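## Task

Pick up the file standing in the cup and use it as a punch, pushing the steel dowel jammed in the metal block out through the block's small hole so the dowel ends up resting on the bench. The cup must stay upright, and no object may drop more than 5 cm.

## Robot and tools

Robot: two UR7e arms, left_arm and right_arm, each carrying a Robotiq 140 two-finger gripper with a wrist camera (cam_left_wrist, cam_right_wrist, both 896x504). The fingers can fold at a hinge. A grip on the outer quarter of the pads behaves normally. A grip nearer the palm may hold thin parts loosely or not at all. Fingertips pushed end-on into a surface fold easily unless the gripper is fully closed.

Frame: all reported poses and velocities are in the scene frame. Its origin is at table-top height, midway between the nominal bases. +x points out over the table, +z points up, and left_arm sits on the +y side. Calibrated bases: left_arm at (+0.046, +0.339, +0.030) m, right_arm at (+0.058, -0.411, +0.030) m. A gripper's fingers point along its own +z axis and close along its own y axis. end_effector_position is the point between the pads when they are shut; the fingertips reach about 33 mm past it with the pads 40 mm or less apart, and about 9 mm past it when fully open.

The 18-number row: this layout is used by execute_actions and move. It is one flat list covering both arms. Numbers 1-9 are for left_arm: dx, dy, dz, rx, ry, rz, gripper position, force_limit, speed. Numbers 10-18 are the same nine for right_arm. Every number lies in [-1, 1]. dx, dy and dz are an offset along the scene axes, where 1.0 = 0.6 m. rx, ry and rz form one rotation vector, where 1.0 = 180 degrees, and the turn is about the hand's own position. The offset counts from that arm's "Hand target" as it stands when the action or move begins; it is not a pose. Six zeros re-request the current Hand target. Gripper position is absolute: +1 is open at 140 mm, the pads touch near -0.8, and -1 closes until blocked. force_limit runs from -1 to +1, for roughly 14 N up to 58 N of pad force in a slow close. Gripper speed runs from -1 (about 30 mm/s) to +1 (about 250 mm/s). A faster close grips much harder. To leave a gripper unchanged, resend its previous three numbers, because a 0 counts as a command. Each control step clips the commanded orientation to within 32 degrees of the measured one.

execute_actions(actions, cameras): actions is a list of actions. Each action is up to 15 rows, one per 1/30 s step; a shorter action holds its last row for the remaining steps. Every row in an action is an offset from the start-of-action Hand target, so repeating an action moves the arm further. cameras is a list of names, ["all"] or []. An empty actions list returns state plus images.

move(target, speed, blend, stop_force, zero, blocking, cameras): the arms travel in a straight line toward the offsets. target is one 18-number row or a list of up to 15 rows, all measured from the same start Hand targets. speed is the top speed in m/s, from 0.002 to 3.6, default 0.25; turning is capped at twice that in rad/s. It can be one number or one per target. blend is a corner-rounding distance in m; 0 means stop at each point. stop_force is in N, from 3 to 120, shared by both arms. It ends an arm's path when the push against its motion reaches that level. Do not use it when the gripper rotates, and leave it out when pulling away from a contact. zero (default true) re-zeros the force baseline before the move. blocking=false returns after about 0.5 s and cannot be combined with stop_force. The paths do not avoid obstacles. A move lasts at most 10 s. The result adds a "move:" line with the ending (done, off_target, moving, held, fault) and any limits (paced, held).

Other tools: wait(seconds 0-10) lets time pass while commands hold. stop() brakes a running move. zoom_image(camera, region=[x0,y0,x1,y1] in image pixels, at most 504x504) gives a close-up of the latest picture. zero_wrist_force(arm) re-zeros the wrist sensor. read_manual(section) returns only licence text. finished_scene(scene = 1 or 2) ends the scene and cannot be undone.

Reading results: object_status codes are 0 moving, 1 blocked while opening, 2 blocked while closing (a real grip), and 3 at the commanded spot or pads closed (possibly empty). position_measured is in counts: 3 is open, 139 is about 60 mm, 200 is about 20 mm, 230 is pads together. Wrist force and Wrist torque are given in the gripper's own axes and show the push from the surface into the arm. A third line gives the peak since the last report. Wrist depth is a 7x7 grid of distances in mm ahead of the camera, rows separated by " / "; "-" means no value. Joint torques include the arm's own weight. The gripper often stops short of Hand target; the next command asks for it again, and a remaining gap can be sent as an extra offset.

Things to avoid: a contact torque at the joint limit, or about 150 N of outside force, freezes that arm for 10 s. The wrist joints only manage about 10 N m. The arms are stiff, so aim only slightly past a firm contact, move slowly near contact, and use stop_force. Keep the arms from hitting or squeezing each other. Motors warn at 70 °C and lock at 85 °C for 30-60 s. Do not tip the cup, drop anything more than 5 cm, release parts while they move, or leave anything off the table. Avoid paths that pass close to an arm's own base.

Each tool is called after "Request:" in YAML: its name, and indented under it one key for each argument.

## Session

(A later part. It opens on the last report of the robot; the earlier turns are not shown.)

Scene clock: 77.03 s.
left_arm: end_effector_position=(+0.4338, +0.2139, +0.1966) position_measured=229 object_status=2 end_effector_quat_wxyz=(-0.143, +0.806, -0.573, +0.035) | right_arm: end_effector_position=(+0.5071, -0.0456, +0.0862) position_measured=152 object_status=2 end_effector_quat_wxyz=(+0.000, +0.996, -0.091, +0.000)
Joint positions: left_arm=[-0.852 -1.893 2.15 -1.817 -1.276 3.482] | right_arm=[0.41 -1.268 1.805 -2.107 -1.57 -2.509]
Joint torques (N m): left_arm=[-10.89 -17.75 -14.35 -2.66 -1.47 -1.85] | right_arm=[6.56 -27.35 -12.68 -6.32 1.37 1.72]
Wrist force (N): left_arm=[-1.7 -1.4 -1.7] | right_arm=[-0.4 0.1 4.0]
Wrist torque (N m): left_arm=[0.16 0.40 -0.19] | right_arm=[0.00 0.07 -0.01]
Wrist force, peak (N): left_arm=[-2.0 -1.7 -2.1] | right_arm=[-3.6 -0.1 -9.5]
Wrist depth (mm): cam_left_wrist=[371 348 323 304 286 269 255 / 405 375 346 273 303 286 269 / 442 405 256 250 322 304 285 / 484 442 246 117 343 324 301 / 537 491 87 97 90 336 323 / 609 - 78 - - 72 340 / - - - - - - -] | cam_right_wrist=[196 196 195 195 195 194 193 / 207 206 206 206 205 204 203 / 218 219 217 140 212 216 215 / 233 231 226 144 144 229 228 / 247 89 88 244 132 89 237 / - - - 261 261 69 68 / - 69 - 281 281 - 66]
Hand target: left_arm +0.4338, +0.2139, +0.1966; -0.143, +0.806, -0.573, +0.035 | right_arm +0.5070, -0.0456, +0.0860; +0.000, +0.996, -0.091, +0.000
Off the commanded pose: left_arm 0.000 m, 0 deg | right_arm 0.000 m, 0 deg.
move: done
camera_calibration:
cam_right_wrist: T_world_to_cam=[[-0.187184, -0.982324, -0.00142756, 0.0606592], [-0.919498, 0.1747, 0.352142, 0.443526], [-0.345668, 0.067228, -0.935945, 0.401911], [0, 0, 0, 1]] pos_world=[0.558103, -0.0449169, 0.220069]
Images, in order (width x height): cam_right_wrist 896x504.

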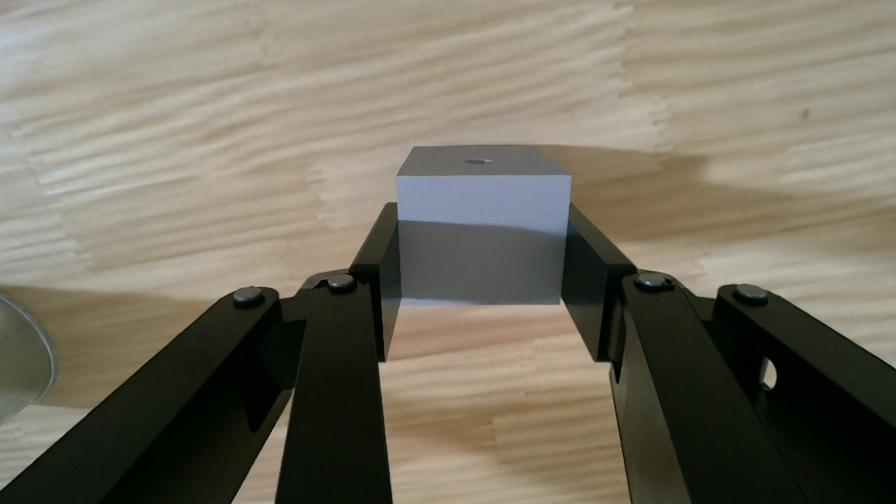

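Request:
move:
  target: [-0.095,-0.0283,0.318,0,0,0,-1,0,-1, -0.0117,-0.124,0,0,0,0.586,-1,0,-1]
  speed: 0.25
  cameras: ["all"]

Scene clock: 81.97 s.
left_arm: end_effector_position=(+0.3768, +0.1968, +0.3874) position_measured=229 object_status=2 end_effector_quat_wxyz=(-0.143, +0.806, -0.573, +0.035) | right_arm: end_effector_position=(+0.5000, -0.1201, +0.0860) position_measured=152 object_status=2 end_effector_quat_wxyz=(+0.000, +0.676, +0.737, +0.000)
Joint positions: left_arm=[-1.028 -1.988 1.702 -1.22 -1.282 3.298] | right_arm=[0.288 -1.376 1.947 -2.141 -1.572 -4.472]
Joint torques (N m): left_arm=[8.81 -2.85 -14.25 -4.12 -0.33 2.28] | right_arm=[6.68 -22.73 -32.32 -4.74 1.23 -1.41]
Wrist force (N): left_arm=[-1.6 0.5 0.8] | right_arm=[-0.4 0.0 4.2]
Wrist torque (N m): left_arm=[-0.08 0.44 -0.03] | right_arm=[-0.01 0.08 0.09]
Wrist force, peak (N): left_arm=[-2.3 -1.9 -2.3] | right_arm=[-0.5 -0.2 4.5]
Wrist depth (mm): cam_left_wrist=[592 558 528 486 459 435 411 / 651 600 557 504 488 460 432 / 708 656 603 552 517 491 458 / 780 712 653 117 553 521 478 / 882 787 87 97 90 473 430 / 926 - 78 - - 72 357 / - - - - - - -] | cam_right_wrist=[197 197 196 195 194 193 192 / 209 207 207 206 205 203 203 / 221 219 219 140 212 216 214 / 234 232 227 145 144 227 226 / 248 83 88 245 132 89 234 / - - - 260 259 69 68 / - 69 - 279 280 - 66]
Hand target: left_arm +0.3768, +0.1969, +0.3874; -0.143, +0.806, -0.573, +0.035 | right_arm +0.5000, -0.1200, +0.0860; +0.000, +0.675, +0.737, +0.000
Off the commanded pose: left_arm 0.000 m, 0 deg | right_arm 0.000 m, 0 deg.
move: done
camera_calibration:
cam_left_wrist: T_world_to_cam=[[-0.920832, -0.29837, -0.251086, 0.511757], [-0.383096, 0.812428, 0.439543, -0.181583], [0.0728432, 0.500935, -0.862414, 0.350946], [0, 0, 0, 1]] pos_world=[0.376114, 0.124415, 0.51097]
cam_right_wrist: T_world_to_cam=[[0.99667, 0.081531, -0.00146333, -0.478051], [0.0768195, -0.932752, 0.35224, -0.181028], [0.0273536, -0.35118, -0.935908, 0.167542], [0, 0, 0, 1]] pos_world=[0.485782, -0.0710409, 0.219869]

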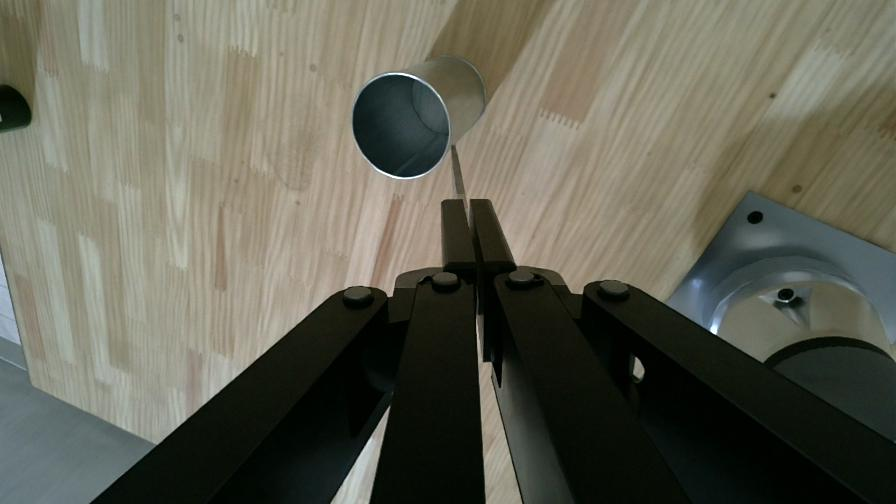

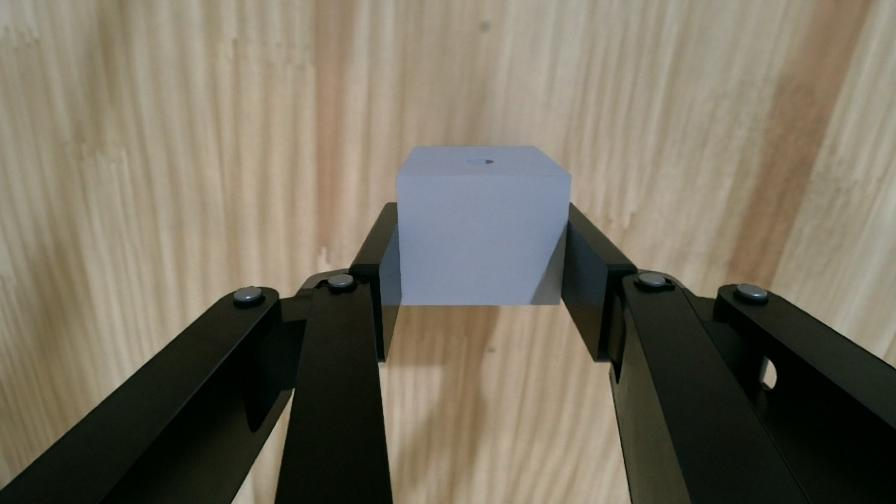

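Request:
zoom_image:
  camera: "cam_left_wrist"
  region: [420, 130, 500, 220]

Request:
zoom_image:
  camera: "cam_right_wrist"
  region: [450, 140, 510, 185]

Scaled by 5.600.

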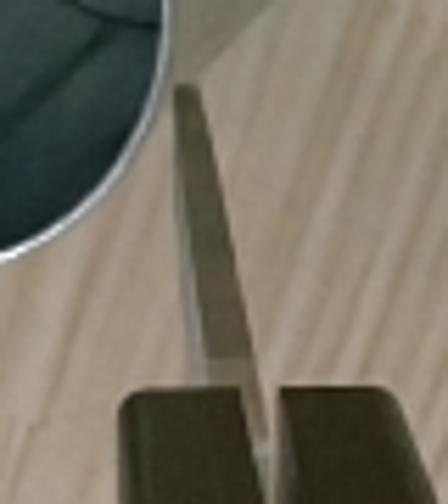

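Scaled by 8.400.

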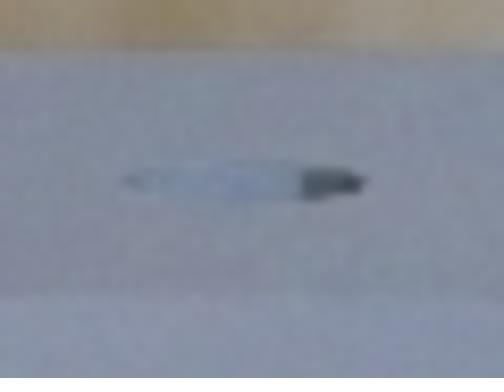

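Request:
move:
  target: [0.072,0.0052,0.021,-0.4303,-0.0129,-0.1205,-1,0,-1, 0,0,-0.0205,0,0,0,-1,0,-1]
  speed: 0.25
  cameras: ["all"]

Scene clock: 89.97 s.
left_arm: end_effector_position=(+0.4201, +0.2001, +0.4000) position_measured=229 object_status=2 end_effector_quat_wxyz=(+0.387, +0.604, -0.554, +0.422) | right_arm: end_effector_position=(+0.5000, -0.1200, +0.0738) position_measured=152 object_status=2 end_effector_quat_wxyz=(+0.000, +0.675, +0.737, +0.000)
Joint positions: left_arm=[0.094 -1.861 2.124 -1.928 -2.79 4.612] | right_arm=[0.288 -1.358 1.962 -2.174 -1.572 -4.473]
Joint torques (N m): left_arm=[-12.77 -22.35 -16.48 -4.6 -5.24 0.28] | right_arm=[2.57 -4.56 0.58 -4.66 -1.45 -0.59]
Wrist force (N): left_arm=[-0.9 -1.7 0.8] | right_arm=[-1.9 -15.7 -41.3]
Wrist torque (N m): left_arm=[-0.49 -0.07 -0.12] | right_arm=[-0.27 -0.55 0.30]
Wrist force, peak (N): left_arm=[-2.6 -1.6 0.8] | right_arm=[-1.9 -15.7 -41.3]
Wrist depth (mm): cam_left_wrist=[1729 2089 5022 390 2838 4426 501 / 3391 1312 1150 1097 1244 689 552 / 3002 960 904 873 964 768 603 / 775 791 773 117 784 780 775 / 654 689 87 97 90 663 656 / 586 - 78 - - 72 589 / - - - - - - -] | cam_right_wrist=[187 186 186 185 184 183 182 / 197 196 195 195 193 193 191 / 208 207 206 140 200 203 202 / 220 220 216 145 143 215 214 / 234 89 88 231 132 89 222 / - - - 246 245 69 68 / - - - 263 263 - 66]
Hand target: left_arm +0.4200, +0.2000, +0.4000; +0.388, +0.604, -0.554, +0.423 | right_arm +0.5000, -0.1200, +0.0737; +0.000, +0.675, +0.737, +0.000
Off the commanded pose: left_arm 0.000 m, 0 deg | right_arm 0.000 m, 0 deg.
move: done
camera_calibration:
cam_left_wrist: T_world_to_cam=[[-0.997798, -0.0663231, -0.00100759, 0.441613], [-0.042332, 0.648411, -0.760113, 0.196298], [0.0510664, -0.758396, -0.64979, 0.533174], [0, 0, 0, 1]] pos_world=[0.421723, 0.306364, 0.496105]
cam_right_wrist: T_world_to_cam=[[0.996649, 0.0817881, -0.00133755, -0.478075], [0.0770181, -0.932764, 0.352165, -0.176684], [0.0275553, -0.351088, -0.935937, 0.155979], [0, 0, 0, 1]] pos_world=[0.485783, -0.0709413, 0.207569]

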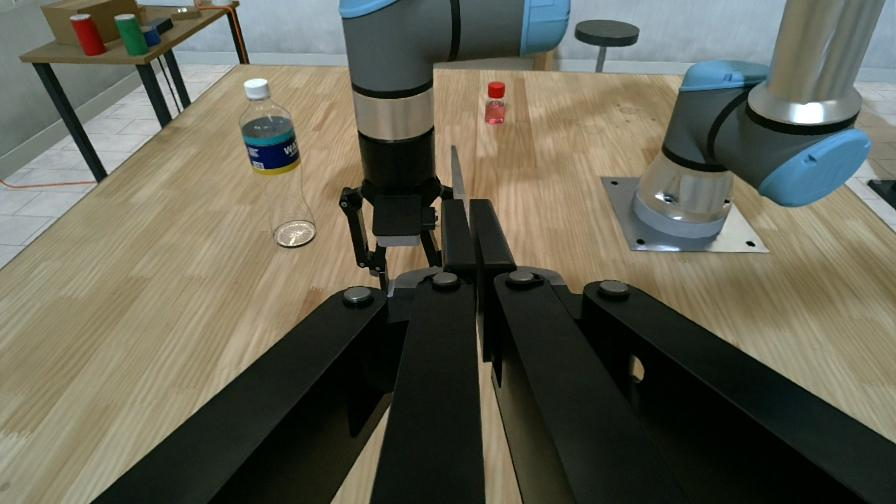

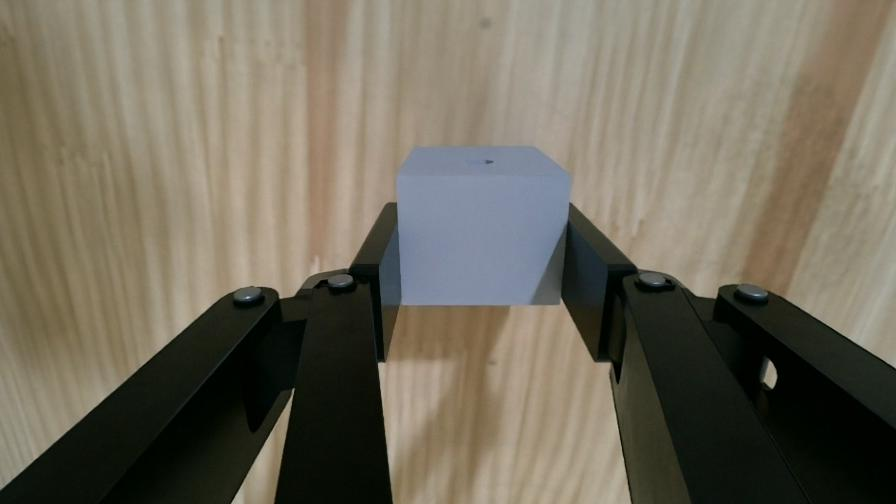

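Request:
zoom_image:
  camera: "cam_left_wrist"
  region: [420, 130, 510, 230]

Scaled by 5.040.

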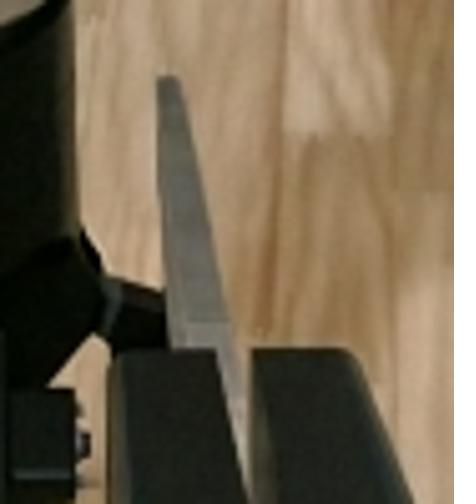

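Request:
move:
  target:
    - [0,0,0,0,0,0,-1,0,-1, 0,0,0.0013,0,0,0,-1,0,-1]
    - [0,0,0,0,0,0,-1,0,-1, 0,0,0.0013,0,0,0,0.1,0,-1]
    - [0,0,0,0,0,0,-1,0,-1, 0,0,0.1833,0,0,0,0.1,0,-1]
    - [0,0,0,0,0,0,-1,0,-1, -0.0595,-0.1897,0.527,0.3874,0.0339,0,0.1,0,-1]
    - [0.0398,-0.3345,-0.0745,0,0,0,-1,0,-1, -0.0595,-0.1897,0.527,0.3874,0.0339,0,0.1,0,-1]
  speed: [0.1,0.1,0.25,0.4,0.3]
  blend: [0,0,0.03,0,0]
  cameras: ["all"]

Scene clock: 96.93 s.
left_arm: end_effector_position=(+0.4439, -0.0006, +0.3554) position_measured=229 object_status=2 end_effector_quat_wxyz=(+0.388, +0.604, -0.554, +0.423) | right_arm: end_effector_position=(+0.4643, -0.2338, +0.3899) position_measured=117 object_status=3 end_effector_quat_wxyz=(-0.423, +0.553, +0.604, +0.387)
Joint positions: left_arm=[-0.451 -1.607 2.259 -3.206 -2.476 3.624] | right_arm=[-0.601 -1.608 1.697 -0.632 -0.725 -5.859]
Joint torques (N m): left_arm=[-10.52 -13.98 -10.39 -5.38 0.87 -1.89] | right_arm=[-6.33 -11.87 -9.46 2.25 2.76 -1.02]
Wrist force (N): left_arm=[-1.5 -0.4 0.7] | right_arm=[-1.2 -0.3 -1.1]
Wrist torque (N m): left_arm=[-0.17 0.01 0.04] | right_arm=[0.24 -0.18 -0.36]
Wrist force, peak (N): left_arm=[-1.2 -0.6 4.6] | right_arm=[-1.9 -16.4 -43.8]
Wrist depth (mm): cam_left_wrist=[1492 2009 3627 4663 4018 - 354 / 2692 1198 1116 1111 1130 1130 376 / 2511 868 853 879 862 870 384 / 710 717 719 117 710 658 426 / 595 620 87 97 90 598 593 / 530 - 78 - - 72 533 / - - - - - - -] | cam_right_wrist=[2402 2780 734 369 2356 - - / 2604 701 833 1135 1184 1130 - / 2632 890 877 890 920 910 2450 / 757 759 130 723 170 743 734 / 658 95 109 630 590 93 86 / - 90 517 543 543 - 68 / - 67 480 469 462 - -]
Hand target: left_arm +0.4439, -0.0007, +0.3553; +0.388, +0.604, -0.554, +0.423 | right_arm +0.4643, -0.2338, +0.3899; -0.423, +0.553, +0.604, +0.387
Off the commanded pose: left_arm 0.000 m, 0 deg | right_arm 0.000 m, 0 deg.
move: done
camera_calibration:
cam_left_wrist: T_world_to_cam=[[-0.997816, -0.0660481, -0.00114877, 0.452047], [-0.0420249, 0.648113, -0.760384, 0.293559], [0.0509664, -0.758675, -0.649473, 0.350698], [0, 0, 0, 1]] pos_world=[0.445523, 0.105664, 0.451506]
cam_right_wrist: T_world_to_cam=[[0.996221, 0.0866749, -0.00561487, -0.429704], [0.0521933, -0.649063, -0.758942, 0.119572], [-0.0694256, 0.755781, -0.651134, 0.605654], [0, 0, 0, 1]] pos_world=[0.463887, -0.342887, 0.482697]

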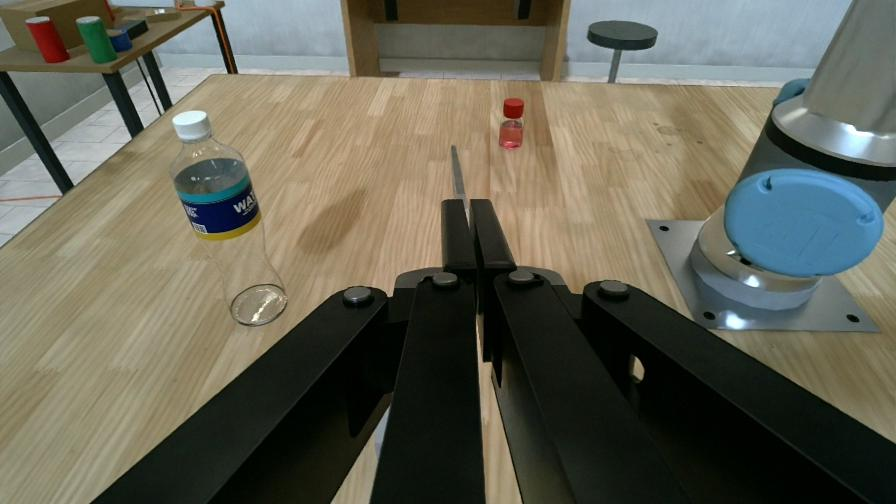

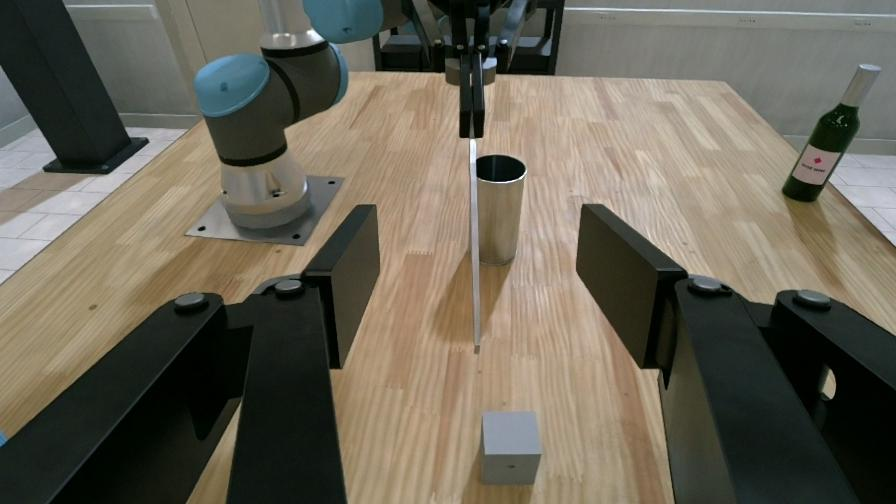

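Request:
zoom_image:
  camera: "cam_right_wrist"
  region: [420, 120, 540, 370]

Request:
zoom_image:
  camera: "cam_right_wrist"
  region: [460, 395, 560, 500]

Scaled by 2.016.

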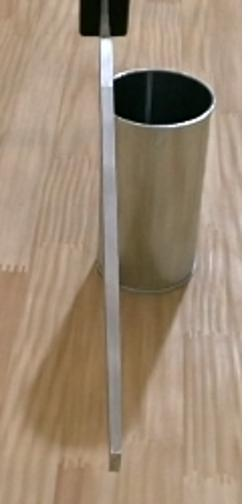

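Scaled by 4.800.

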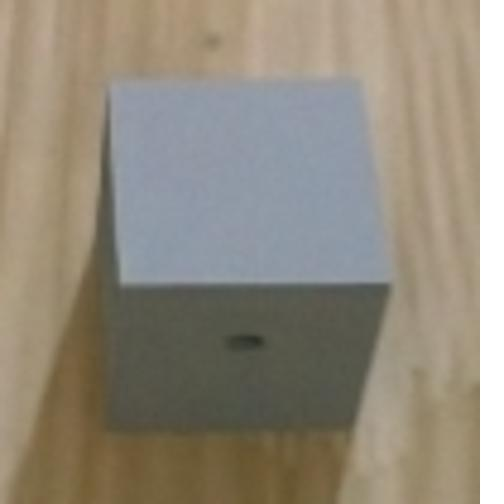

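Request:
move:
  target: [0,0,0,0,0,0,-1,0,-1, -0.0053,0.221,-0.1017,0,0,0,0.1,0,-1]
  speed: 0.18
  cameras: ["all"]

Scene clock: 100.83 s.
left_arm: end_effector_position=(+0.4439, -0.0007, +0.3553) position_measured=229 object_status=2 end_effector_quat_wxyz=(+0.388, +0.604, -0.554, +0.423) | right_arm: end_effector_position=(+0.4611, -0.1013, +0.3289) position_measured=117 object_status=3 end_effector_quat_wxyz=(-0.423, +0.553, +0.604, +0.387)
Joint positions: left_arm=[-0.451 -1.607 2.259 -3.206 -2.475 3.623] | right_arm=[-0.313 -1.665 1.951 -1.087 -0.497 -5.546]
Joint torques (N m): left_arm=[-12.28 -7.63 -10.38 -5.3 0.98 -1.84] | right_arm=[6.56 -16.11 -28.83 -2.92 2.79 1.48]
Wrist force (N): left_arm=[-1.6 -0.7 0.8] | right_arm=[-1.7 -0.4 -1.2]
Wrist torque (N m): left_arm=[-0.23 0.04 0.04] | right_arm=[0.26 -0.05 -0.45]
Wrist force, peak (N): left_arm=[-1.8 -0.9 1.2] | right_arm=[-1.2 -0.1 -3.2]
Wrist depth (mm): cam_left_wrist=[1492 2311 290 280 2638 - 3731 / 3264 1198 256 1045 1001 1097 476 / 1826 870 826 873 832 832 401 / 715 691 704 117 713 659 413 / 603 620 87 97 90 599 602 / 533 - 78 - - 72 534 / - - - - - - -] | cam_right_wrist=[2045 596 641 209 2379 - 2499 / 2632 564 994 927 1044 1027 1066 / 865 636 814 739 790 796 752 / 667 660 130 611 170 643 639 / 575 90 109 550 515 93 86 / - 90 452 472 471 - 68 / - - 419 415 416 - -]
Hand target: left_arm +0.4439, -0.0007, +0.3553; +0.388, +0.604, -0.554, +0.423 | right_arm +0.4611, -0.1012, +0.3289; -0.423, +0.553, +0.604, +0.387
Off the commanded pose: left_arm 0.000 m, 0 deg | right_arm 0.000 m, 0 deg.
move: done
camera_calibration:
cam_left_wrist: T_world_to_cam=[[-0.997807, -0.0661816, -0.0010006, 0.451984], [-0.0422312, 0.648206, -0.760293, 0.293588], [0.050966, -0.758583, -0.64958, 0.350596], [0, 0, 0, 1]] pos_world=[0.445523, 0.105564, 0.451405]
cam_right_wrist: T_world_to_cam=[[0.996214, 0.0867505, -0.0056792, -0.438297], [0.0521936, -0.649059, -0.758946, 0.159446], [-0.0695251, 0.755776, -0.651129, 0.465614], [0, 0, 0, 1]] pos_world=[0.460687, -0.210388, 0.421697]

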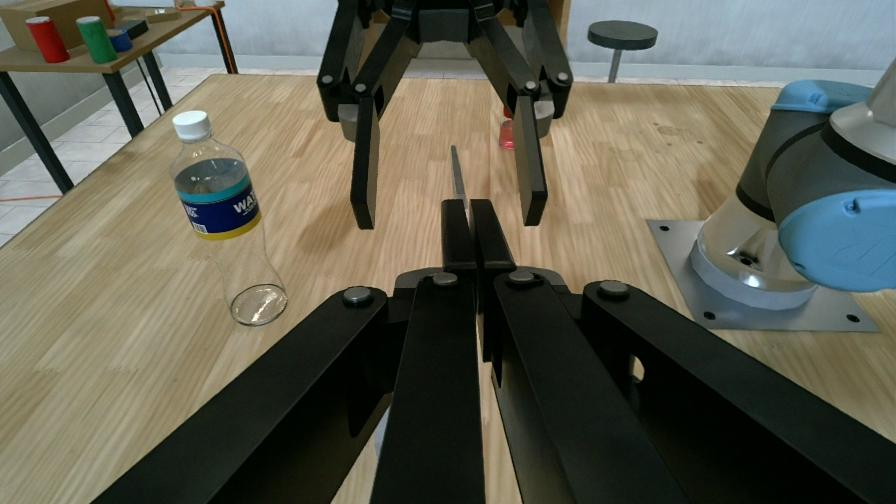

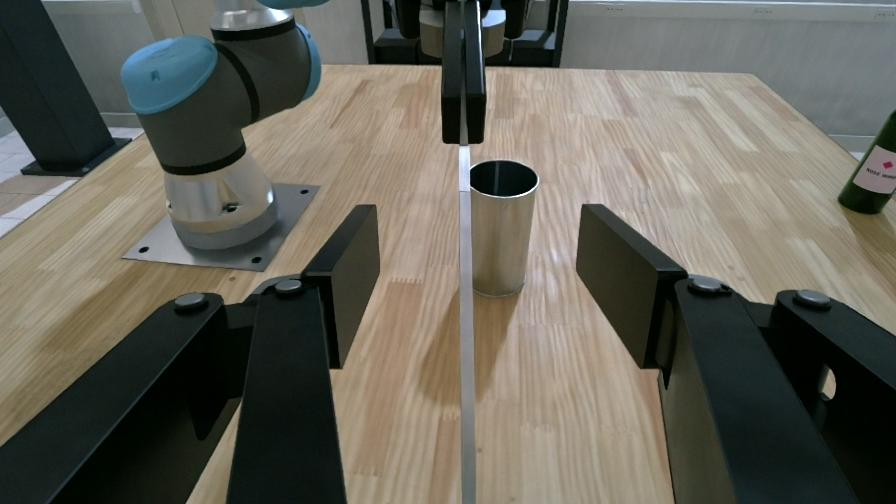

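Request:
zoom_image:
  camera: "cam_right_wrist"
  region: [400, 100, 540, 240]

Request:
zoom_image:
  camera: "cam_left_wrist"
  region: [340, 60, 580, 290]

Scaled by 3.600.

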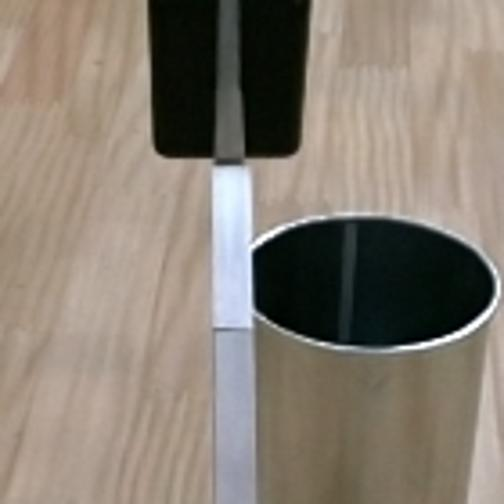

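Scaled by 2.100.

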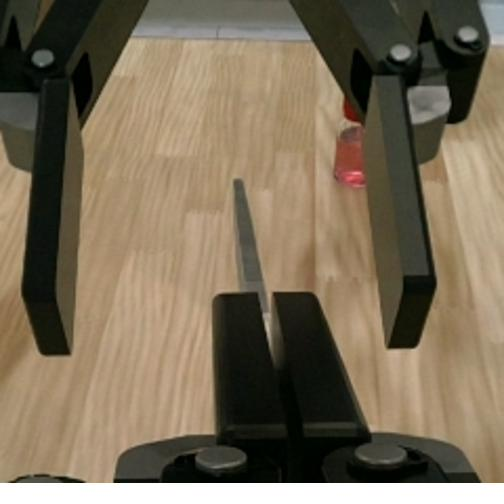

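Request:
move:
  target: [0,0,0,0,0,0,-1,0,-1, -0.0075,0.0182,-0.0068,0,0,0,0.1,0,-1]
  speed: 0.1
  cameras: ["all"]

Request:
zoom_image:
  camera: "cam_left_wrist"
  region: [340, 60, 580, 290]

Request:
zoom_image:
  camera: "cam_right_wrist"
  region: [300, 80, 680, 400]

Scene clock: 105.93 s.
left_arm: end_effector_position=(+0.4439, -0.0007, +0.3553) position_measured=229 object_status=2 end_effector_quat_wxyz=(+0.388, +0.604, -0.554, +0.423) | right_arm: end_effector_position=(+0.4566, -0.0902, +0.3248) position_measured=117 object_status=3 end_effector_quat_wxyz=(-0.423, +0.553, +0.604, +0.387) end_effector_velocity=(+0.000, -0.001, +0.000) end_effector_angular_velocity=(+0.000, +0.001, +0.001)
Joint positions: left_arm=[-0.451 -1.607 2.259 -3.206 -2.475 3.623] | right_arm=[-0.29 -1.676 1.977 -1.135 -0.481 -5.51]
Joint velocities: left_arm=[within noise] | right_arm=[-0.002 0.001 -0.002 0.007 -0.002 -0.005]
Joint torques (N m): left_arm=[-12.28 -7.26 -10.65 -5.33 0.95 -1.7] | right_arm=[-7.71 -11.26 -32.13 1.69 -0.09 -1.34]
Wrist force (N): left_arm=[-1.3 -0.6 0.8] | right_arm=[-1.4 -0.4 -1.4]
Wrist torque (N m): left_arm=[-0.21 -0.03 0.04] | right_arm=[0.26 -0.11 -0.42]
Wrist force, peak (N): left_arm=[-1.7 -1.0 1.2] | right_arm=[-1.7 -0.2 -1.4]
Wrist depth (mm): cam_left_wrist=[1545 2024 3957 283 2511 4018 2967 / 3224 1116 274 1036 997 1097 486 / 2511 824 824 882 840 840 406 / 715 715 712 117 678 659 413 / 602 625 87 97 90 593 596 / 528 - 78 - - 72 533 / - - - - - - -] | cam_right_wrist=[2551 582 665 196 2045 - 2426 / 2525 556 986 923 1022 1014 1022 / 850 615 798 766 783 785 785 / 646 630 130 622 170 639 641 / 569 91 109 539 509 93 86 / - 89 447 471 468 - 68 / - - 412 410 410 - -]
Hand target: left_arm +0.4439, -0.0007, +0.3553; +0.388, +0.604, -0.554, +0.423 | right_arm +0.4566, -0.0903, +0.3248; -0.423, +0.553, +0.604, +0.387
Off the commanded pose: left_arm 0.000 m, 0 deg | right_arm 0.000 m, 0 deg.
move: done
camera_calibration:
cam_left_wrist: T_world_to_cam=[[-0.997807, -0.0661816, -0.0010006, 0.451984], [-0.0422312, 0.648206, -0.760293, 0.293588], [0.050966, -0.758583, -0.64958, 0.350596], [0, 0, 0, 1]] pos_world=[0.445523, 0.105564, 0.451405]
cam_right_wrist: T_world_to_cam=[[0.996228, 0.0865983, -0.00553897, -0.434895], [0.0521914, -0.64896, -0.759031, 0.16383], [-0.0693253, 0.755878, -0.651031, 0.454131], [0, 0, 0, 1]] pos_world=[0.456187, -0.199287, 0.417597]

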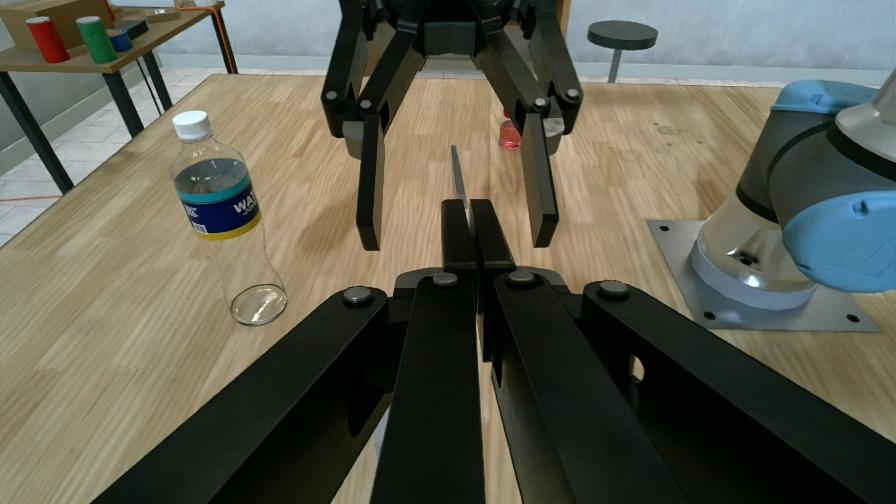

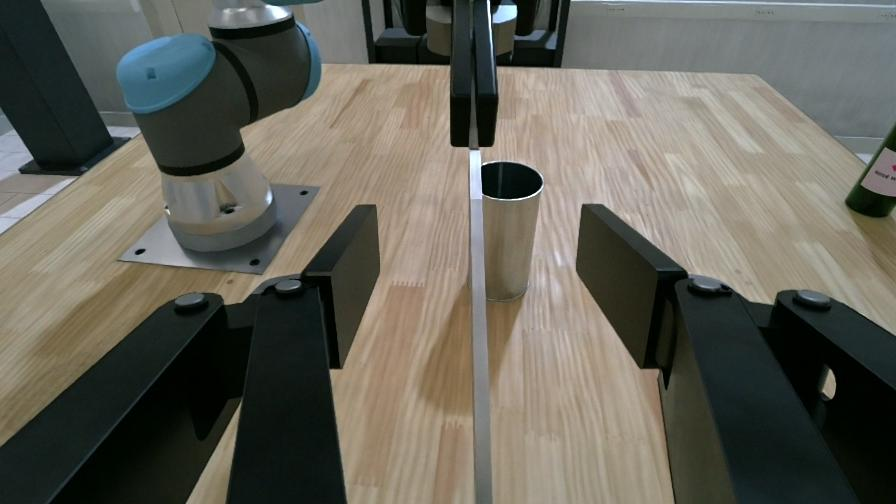

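Scaled by 2.100.

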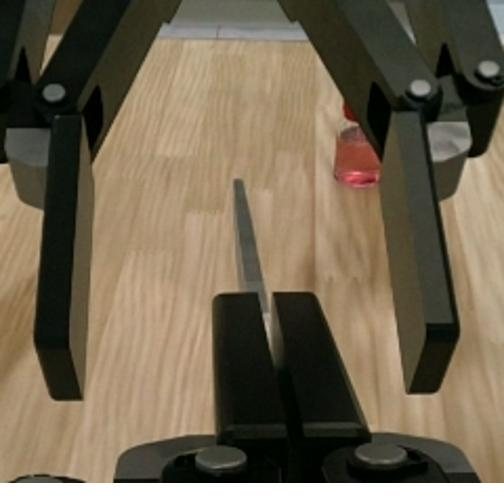

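Scaled by 1.326.

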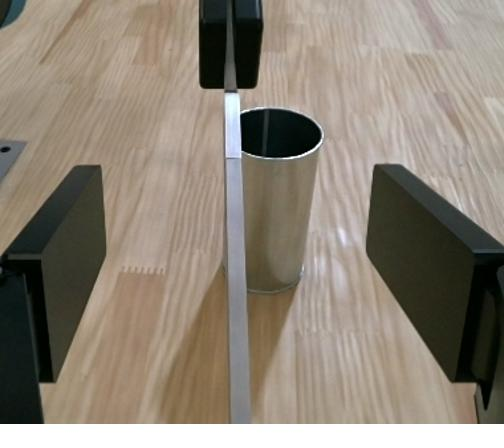

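Request:
zoom_image:
  camera: "cam_left_wrist"
  region: [340, 100, 400, 260]

Request:
zoom_image:
  camera: "cam_left_wrist"
  region: [430, 100, 570, 260]

Scaled by 3.150.

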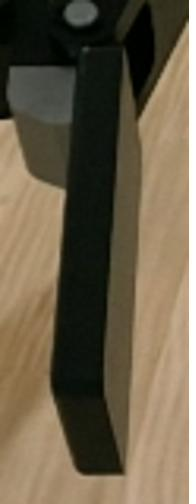

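Scaled by 3.150.

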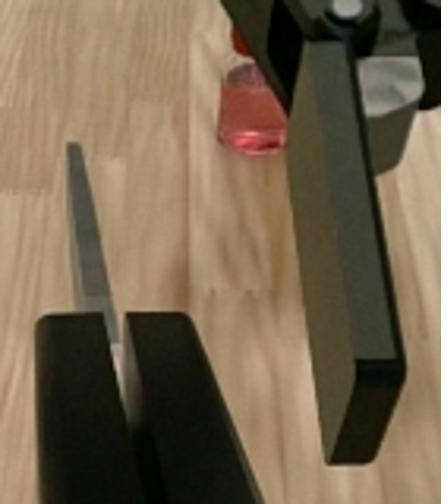

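Request:
move:
  target:
    - [0,0,0,0,0,0,-1,0,-1, 0.0027,-0.0312,0.0114,0,0,0,0.1,0,-1]
    - [0,0,0,0,0,0,-1,0,-1, 0.0027,-0.0312,0.0114,0,0,0,-1,0,-1]
  speed: 0.1
  cameras: ["all"]

Request:
zoom_image:
  camera: "cam_left_wrist"
  region: [380, 60, 560, 290]

Request:
zoom_image:
  camera: "cam_right_wrist"
  region: [360, 80, 600, 320]

Scene clock: 114.57 s.
left_arm: end_effector_position=(+0.4439, -0.0007, +0.3553) position_measured=229 object_status=2 end_effector_quat_wxyz=(+0.388, +0.604, -0.554, +0.423) | right_arm: end_effector_position=(+0.4582, -0.1090, +0.3316) position_measured=227 object_status=0 end_effector_quat_wxyz=(-0.423, +0.553, +0.604, +0.387)
Joint positions: left_arm=[-0.451 -1.607 2.259 -3.206 -2.475 3.623] | right_arm=[-0.333 -1.672 1.945 -1.048 -0.512 -5.576]
Joint torques (N m): left_arm=[-11.64 -10.95 -10.15 -3.14 -9.93 -1.65] | right_arm=[0.43 -19.98 -19.25 -2.03 3.27 -1.3]
Wrist force (N): left_arm=[-3.8 -14.9 -2.8] | right_arm=[-2.3 -16.1 -5.5]
Wrist torque (N m): left_arm=[0.84 -0.05 0.04] | right_arm=[0.70 -0.05 -0.63]
Wrist force, peak (N): left_arm=[-3.6 -15.2 -2.5] | right_arm=[-2.3 -16.1 -5.5]
Wrist depth (mm): cam_left_wrist=[1518 1920 4018 280 3306 4018 - / 3529 1187 1121 254 1111 1126 484 / 2638 870 865 834 862 829 403 / 708 708 713 117 710 648 416 / 607 625 87 97 90 595 600 / 537 - 78 - - 72 535 / - - - - - - -] | cam_right_wrist=[2379 608 636 216 2249 - 2189 / 2577 573 1006 948 1048 1027 994 / 2525 648 811 811 798 798 793 / 665 656 662 114 644 646 648 / 561 577 83 88 92 512 541 / 497 - - 70 69 69 477 / - - - - - 70 -]
Hand target: left_arm +0.4439, -0.0007, +0.3553; +0.388, +0.604, -0.554, +0.423 | right_arm +0.4582, -0.1090, +0.3317; -0.423, +0.553, +0.604, +0.387
Off the commanded pose: left_arm 0.000 m, 0 deg | right_arm 0.000 m, 0 deg.
move: done
camera_calibration:
cam_left_wrist: T_world_to_cam=[[-0.997802, -0.0662576, -0.001065, 0.452019], [-0.0422315, 0.648203, -0.760296, 0.29359], [0.0510657, -0.75858, -0.649576, 0.35055], [0, 0, 0, 1]] pos_world=[0.445523, 0.105564, 0.451405]
cam_right_wrist: T_world_to_cam=[[0.996221, 0.0866749, -0.00561487, -0.434771], [0.0521933, -0.649063, -0.758942, 0.156723], [-0.0694256, 0.755781, -0.651134, 0.473013], [0, 0, 0, 1]] pos_world=[0.457787, -0.218087, 0.424497]

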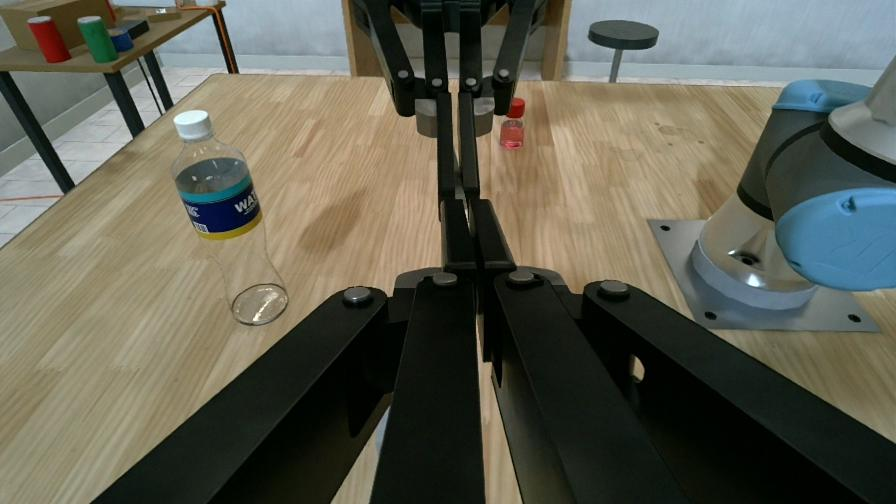

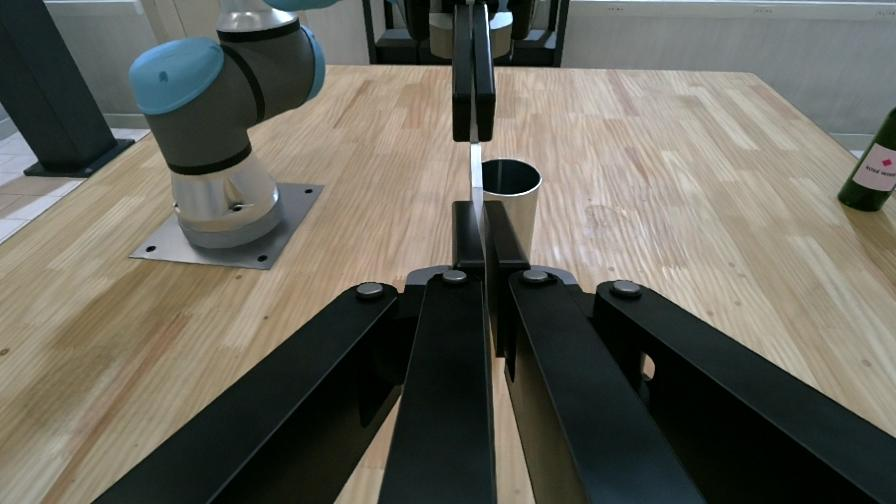

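Scaled by 2.191.

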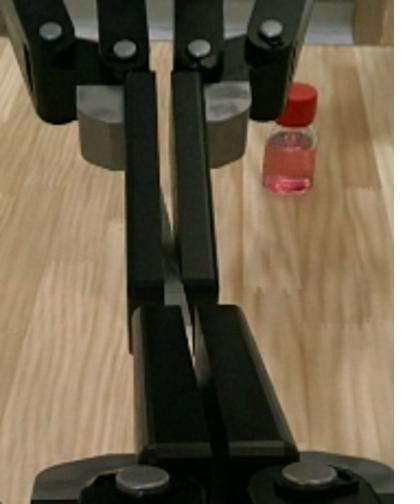

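Scaled by 2.100.

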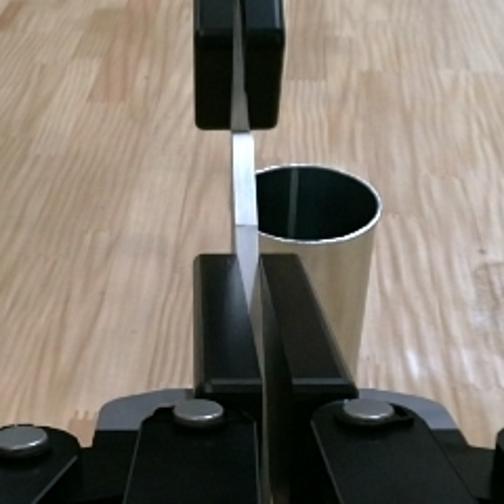

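Request:
move:
  target: [0,0,0,0,0,0,-1,0,-1, 0,0,0,0,0,0,-0.98,1,-1]
  speed: 0.1
  cameras: ["cam_left_wrist"]

Scene clock: 116.07 s.
left_arm: end_effector_position=(+0.4439, -0.0007, +0.3553) position_measured=229 object_status=2 end_effector_quat_wxyz=(+0.388, +0.604, -0.554, +0.423) | right_arm: end_effector_position=(+0.4582, -0.1090, +0.3317) position_measured=228 object_status=2 end_effector_quat_wxyz=(-0.423, +0.553, +0.604, +0.387)
Joint positions: left_arm=[-0.451 -1.607 2.259 -3.206 -2.475 3.623] | right_arm=[-0.333 -1.672 1.945 -1.048 -0.512 -5.576]
Joint torques (N m): left_arm=[-12.17 -18.62 -10.05 -1.5 -9.88 -1.7] | right_arm=[-9.33 -11.72 -36.07 -1.46 4.28 -1.33]
Wrist force (N): left_arm=[-5.0 -15.6 -4.0] | right_arm=[-3.5 -16.1 -7.0]
Wrist torque (N m): left_arm=[0.76 -0.04 0.03] | right_arm=[0.73 0.00 -0.62]
Wrist force, peak (N): left_arm=[-4.9 -15.6 -4.3] | right_arm=[-3.7 -16.2 -7.1]
Wrist depth (mm): cam_left_wrist=[1484 2418 5329 279 2749 - 3002 / 3391 1203 1130 254 1130 1116 484 / 1813 904 868 837 862 832 402 / 713 682 700 117 712 658 415 / 599 622 87 97 90 598 593 / 537 - 78 - - 72 535 / - - - - - - -] | cam_right_wrist=[2474 601 649 216 2334 - - / 2604 570 990 941 1022 1018 963 / 2551 644 811 814 796 788 778 / 670 651 662 114 655 644 641 / 562 574 - 83 92 511 539 / 495 - - 70 69 69 479 / - - - - - 70 -]
Hand target: left_arm +0.4439, -0.0007, +0.3553; +0.388, +0.604, -0.554, +0.423 | right_arm +0.4582, -0.1090, +0.3317; -0.423, +0.553, +0.604, +0.387
Off the commanded pose: left_arm 0.000 m, 0 deg | right_arm 0.000 m, 0 deg.
move: done
camera_calibration:
cam_left_wrist: T_world_to_cam=[[-0.997807, -0.0661816, -0.0010006, 0.451984], [-0.0422312, 0.648206, -0.760293, 0.293588], [0.050966, -0.758583, -0.64958, 0.350596], [0, 0, 0, 1]] pos_world=[0.445523, 0.105564, 0.451405]
Images, in order (width x height): cam_left_wrist 896x504.

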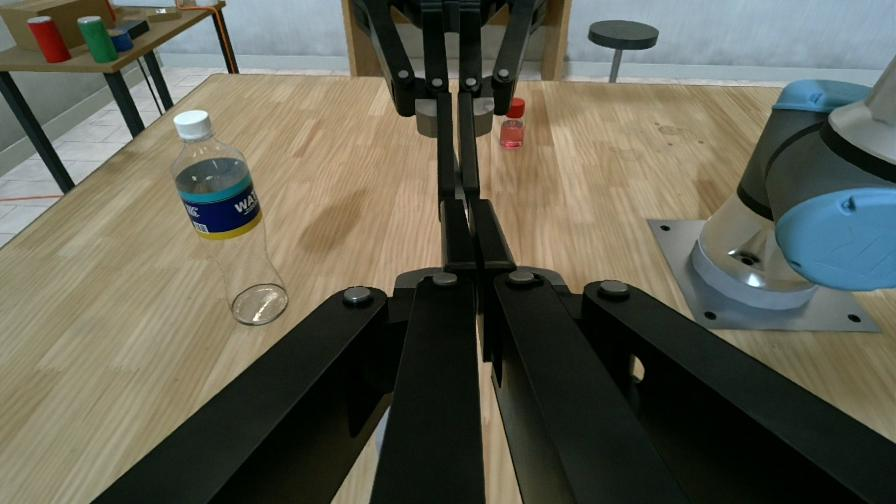

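Request:
move:
  target:
    - [0,0,0,0,0,0,-0.16,0,-1, 0,0,0,0,0,0,-0.98,1,-1]
    - [-0.0137,0.156,0.057,0,0,0,-0.16,0,-1, 0,0,0,0,0,0,-0.98,1,-1]
  speed: 0.25
  cameras: ["all"]

Scene clock: 120.10 s.
left_arm: end_effector_position=(+0.4357, +0.0929, +0.3895) position_measured=149 object_status=3 end_effector_quat_wxyz=(+0.387, +0.604, -0.554, +0.423) | right_arm: end_effector_position=(+0.4582, -0.1090, +0.3316) position_measured=228 object_status=2 end_effector_quat_wxyz=(-0.423, +0.553, +0.604, +0.387)
Joint positions: left_arm=[-0.208 -1.76 2.238 -2.784 -2.661 3.916] | right_arm=[-0.333 -1.672 1.945 -1.048 -0.512 -5.576]
Joint torques (N m): left_arm=[8.32 -10.81 -12.49 -1.56 -4.13 1.5] | right_arm=[5.89 -18.17 -10.74 0.46 -0.31 2.06]
Wrist force (N): left_arm=[0.1 -1.2 0.4] | right_arm=[-3.0 0.0 -0.8]
Wrist torque (N m): left_arm=[-0.36 -0.02 -0.10] | right_arm=[0.34 0.03 -0.38]
Wrist force, peak (N): left_arm=[-5.0 -16.0 -4.1] | right_arm=[-3.0 -16.3 -7.4]
Wrist depth (mm): cam_left_wrist=[1632 2056 4145 381 3840 - 413 / 3264 1280 1220 1066 1226 1155 450 / 2749 900 939 936 936 695 471 / 757 773 129 764 147 713 731 / 668 92 95 643 115 85 648 / - 93 74 551 - 72 72 / - 71 - 496 - - -] | cam_right_wrist=[2312 614 1316 2426 2499 - 2812 / - 571 1002 1053 1048 1048 - / 2379 649 817 806 811 796 788 / 667 653 662 114 653 646 641 / 558 577 83 83 92 512 546 / 490 - - 70 69 69 482 / - - - - - 70 -]
Hand target: left_arm +0.4357, +0.0929, +0.3895; +0.388, +0.604, -0.554, +0.423 | right_arm +0.4582, -0.1090, +0.3317; -0.423, +0.553, +0.604, +0.387
Off the commanded pose: left_arm 0.000 m, 0 deg | right_arm 0.000 m, 0 deg.
move: done
camera_calibration:
cam_left_wrist: T_world_to_cam=[[-0.997797, -0.0663292, -0.00113414, 0.450121], [-0.0422292, 0.648258, -0.760249, 0.258539], [0.0511619, -0.758526, -0.649631, 0.444161], [0, 0, 0, 1]] pos_world=[0.437323, 0.199164, 0.485605]
cam_right_wrist: T_world_to_cam=[[0.996221, 0.0866749, -0.00561487, -0.434771], [0.0521933, -0.649063, -0.758942, 0.156723], [-0.0694256, 0.755781, -0.651134, 0.473013], [0, 0, 0, 1]] pos_world=[0.457787, -0.218087, 0.424497]

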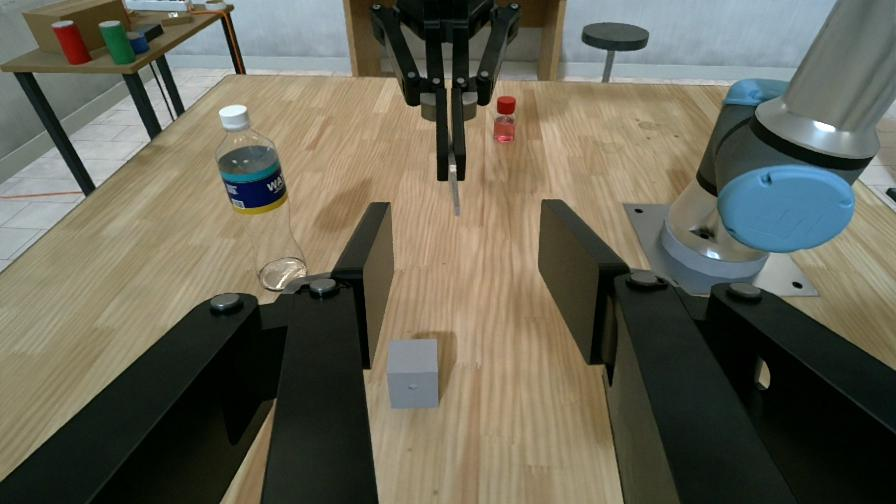

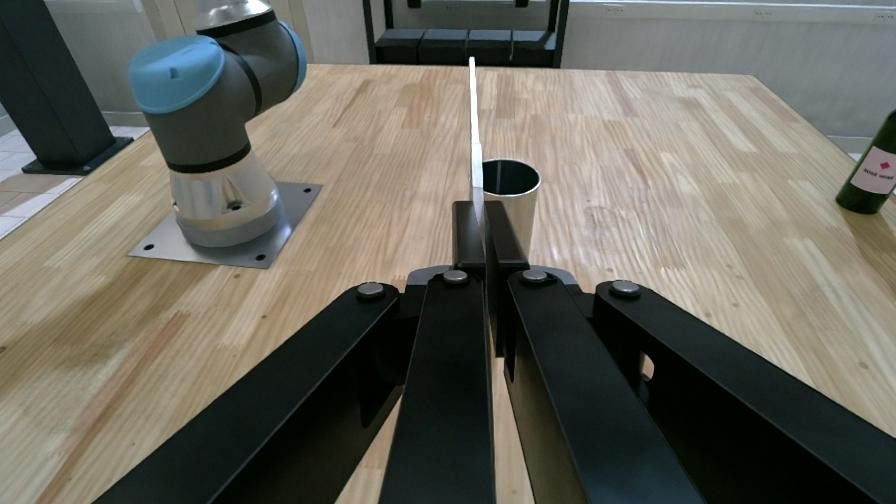

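Request:
zoom_image:
  camera: "cam_right_wrist"
  region: [420, 40, 560, 180]

Request:
zoom_image:
  camera: "cam_right_wrist"
  region: [410, 170, 570, 400]

Request:
zoom_image:
  camera: "cam_left_wrist"
  region: [350, 40, 560, 240]

Scaled by 3.600.

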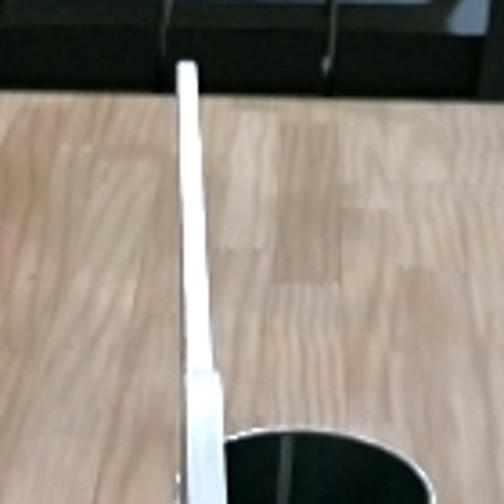

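Scaled by 2.191.

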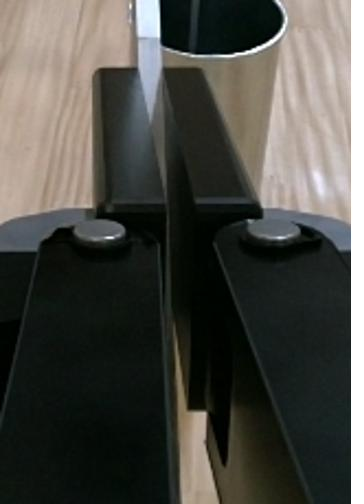

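Scaled by 2.400.

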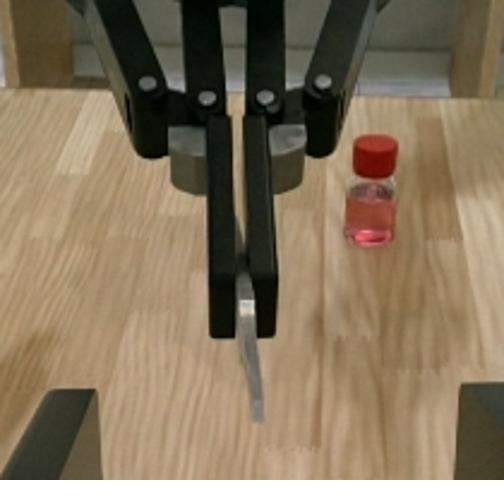

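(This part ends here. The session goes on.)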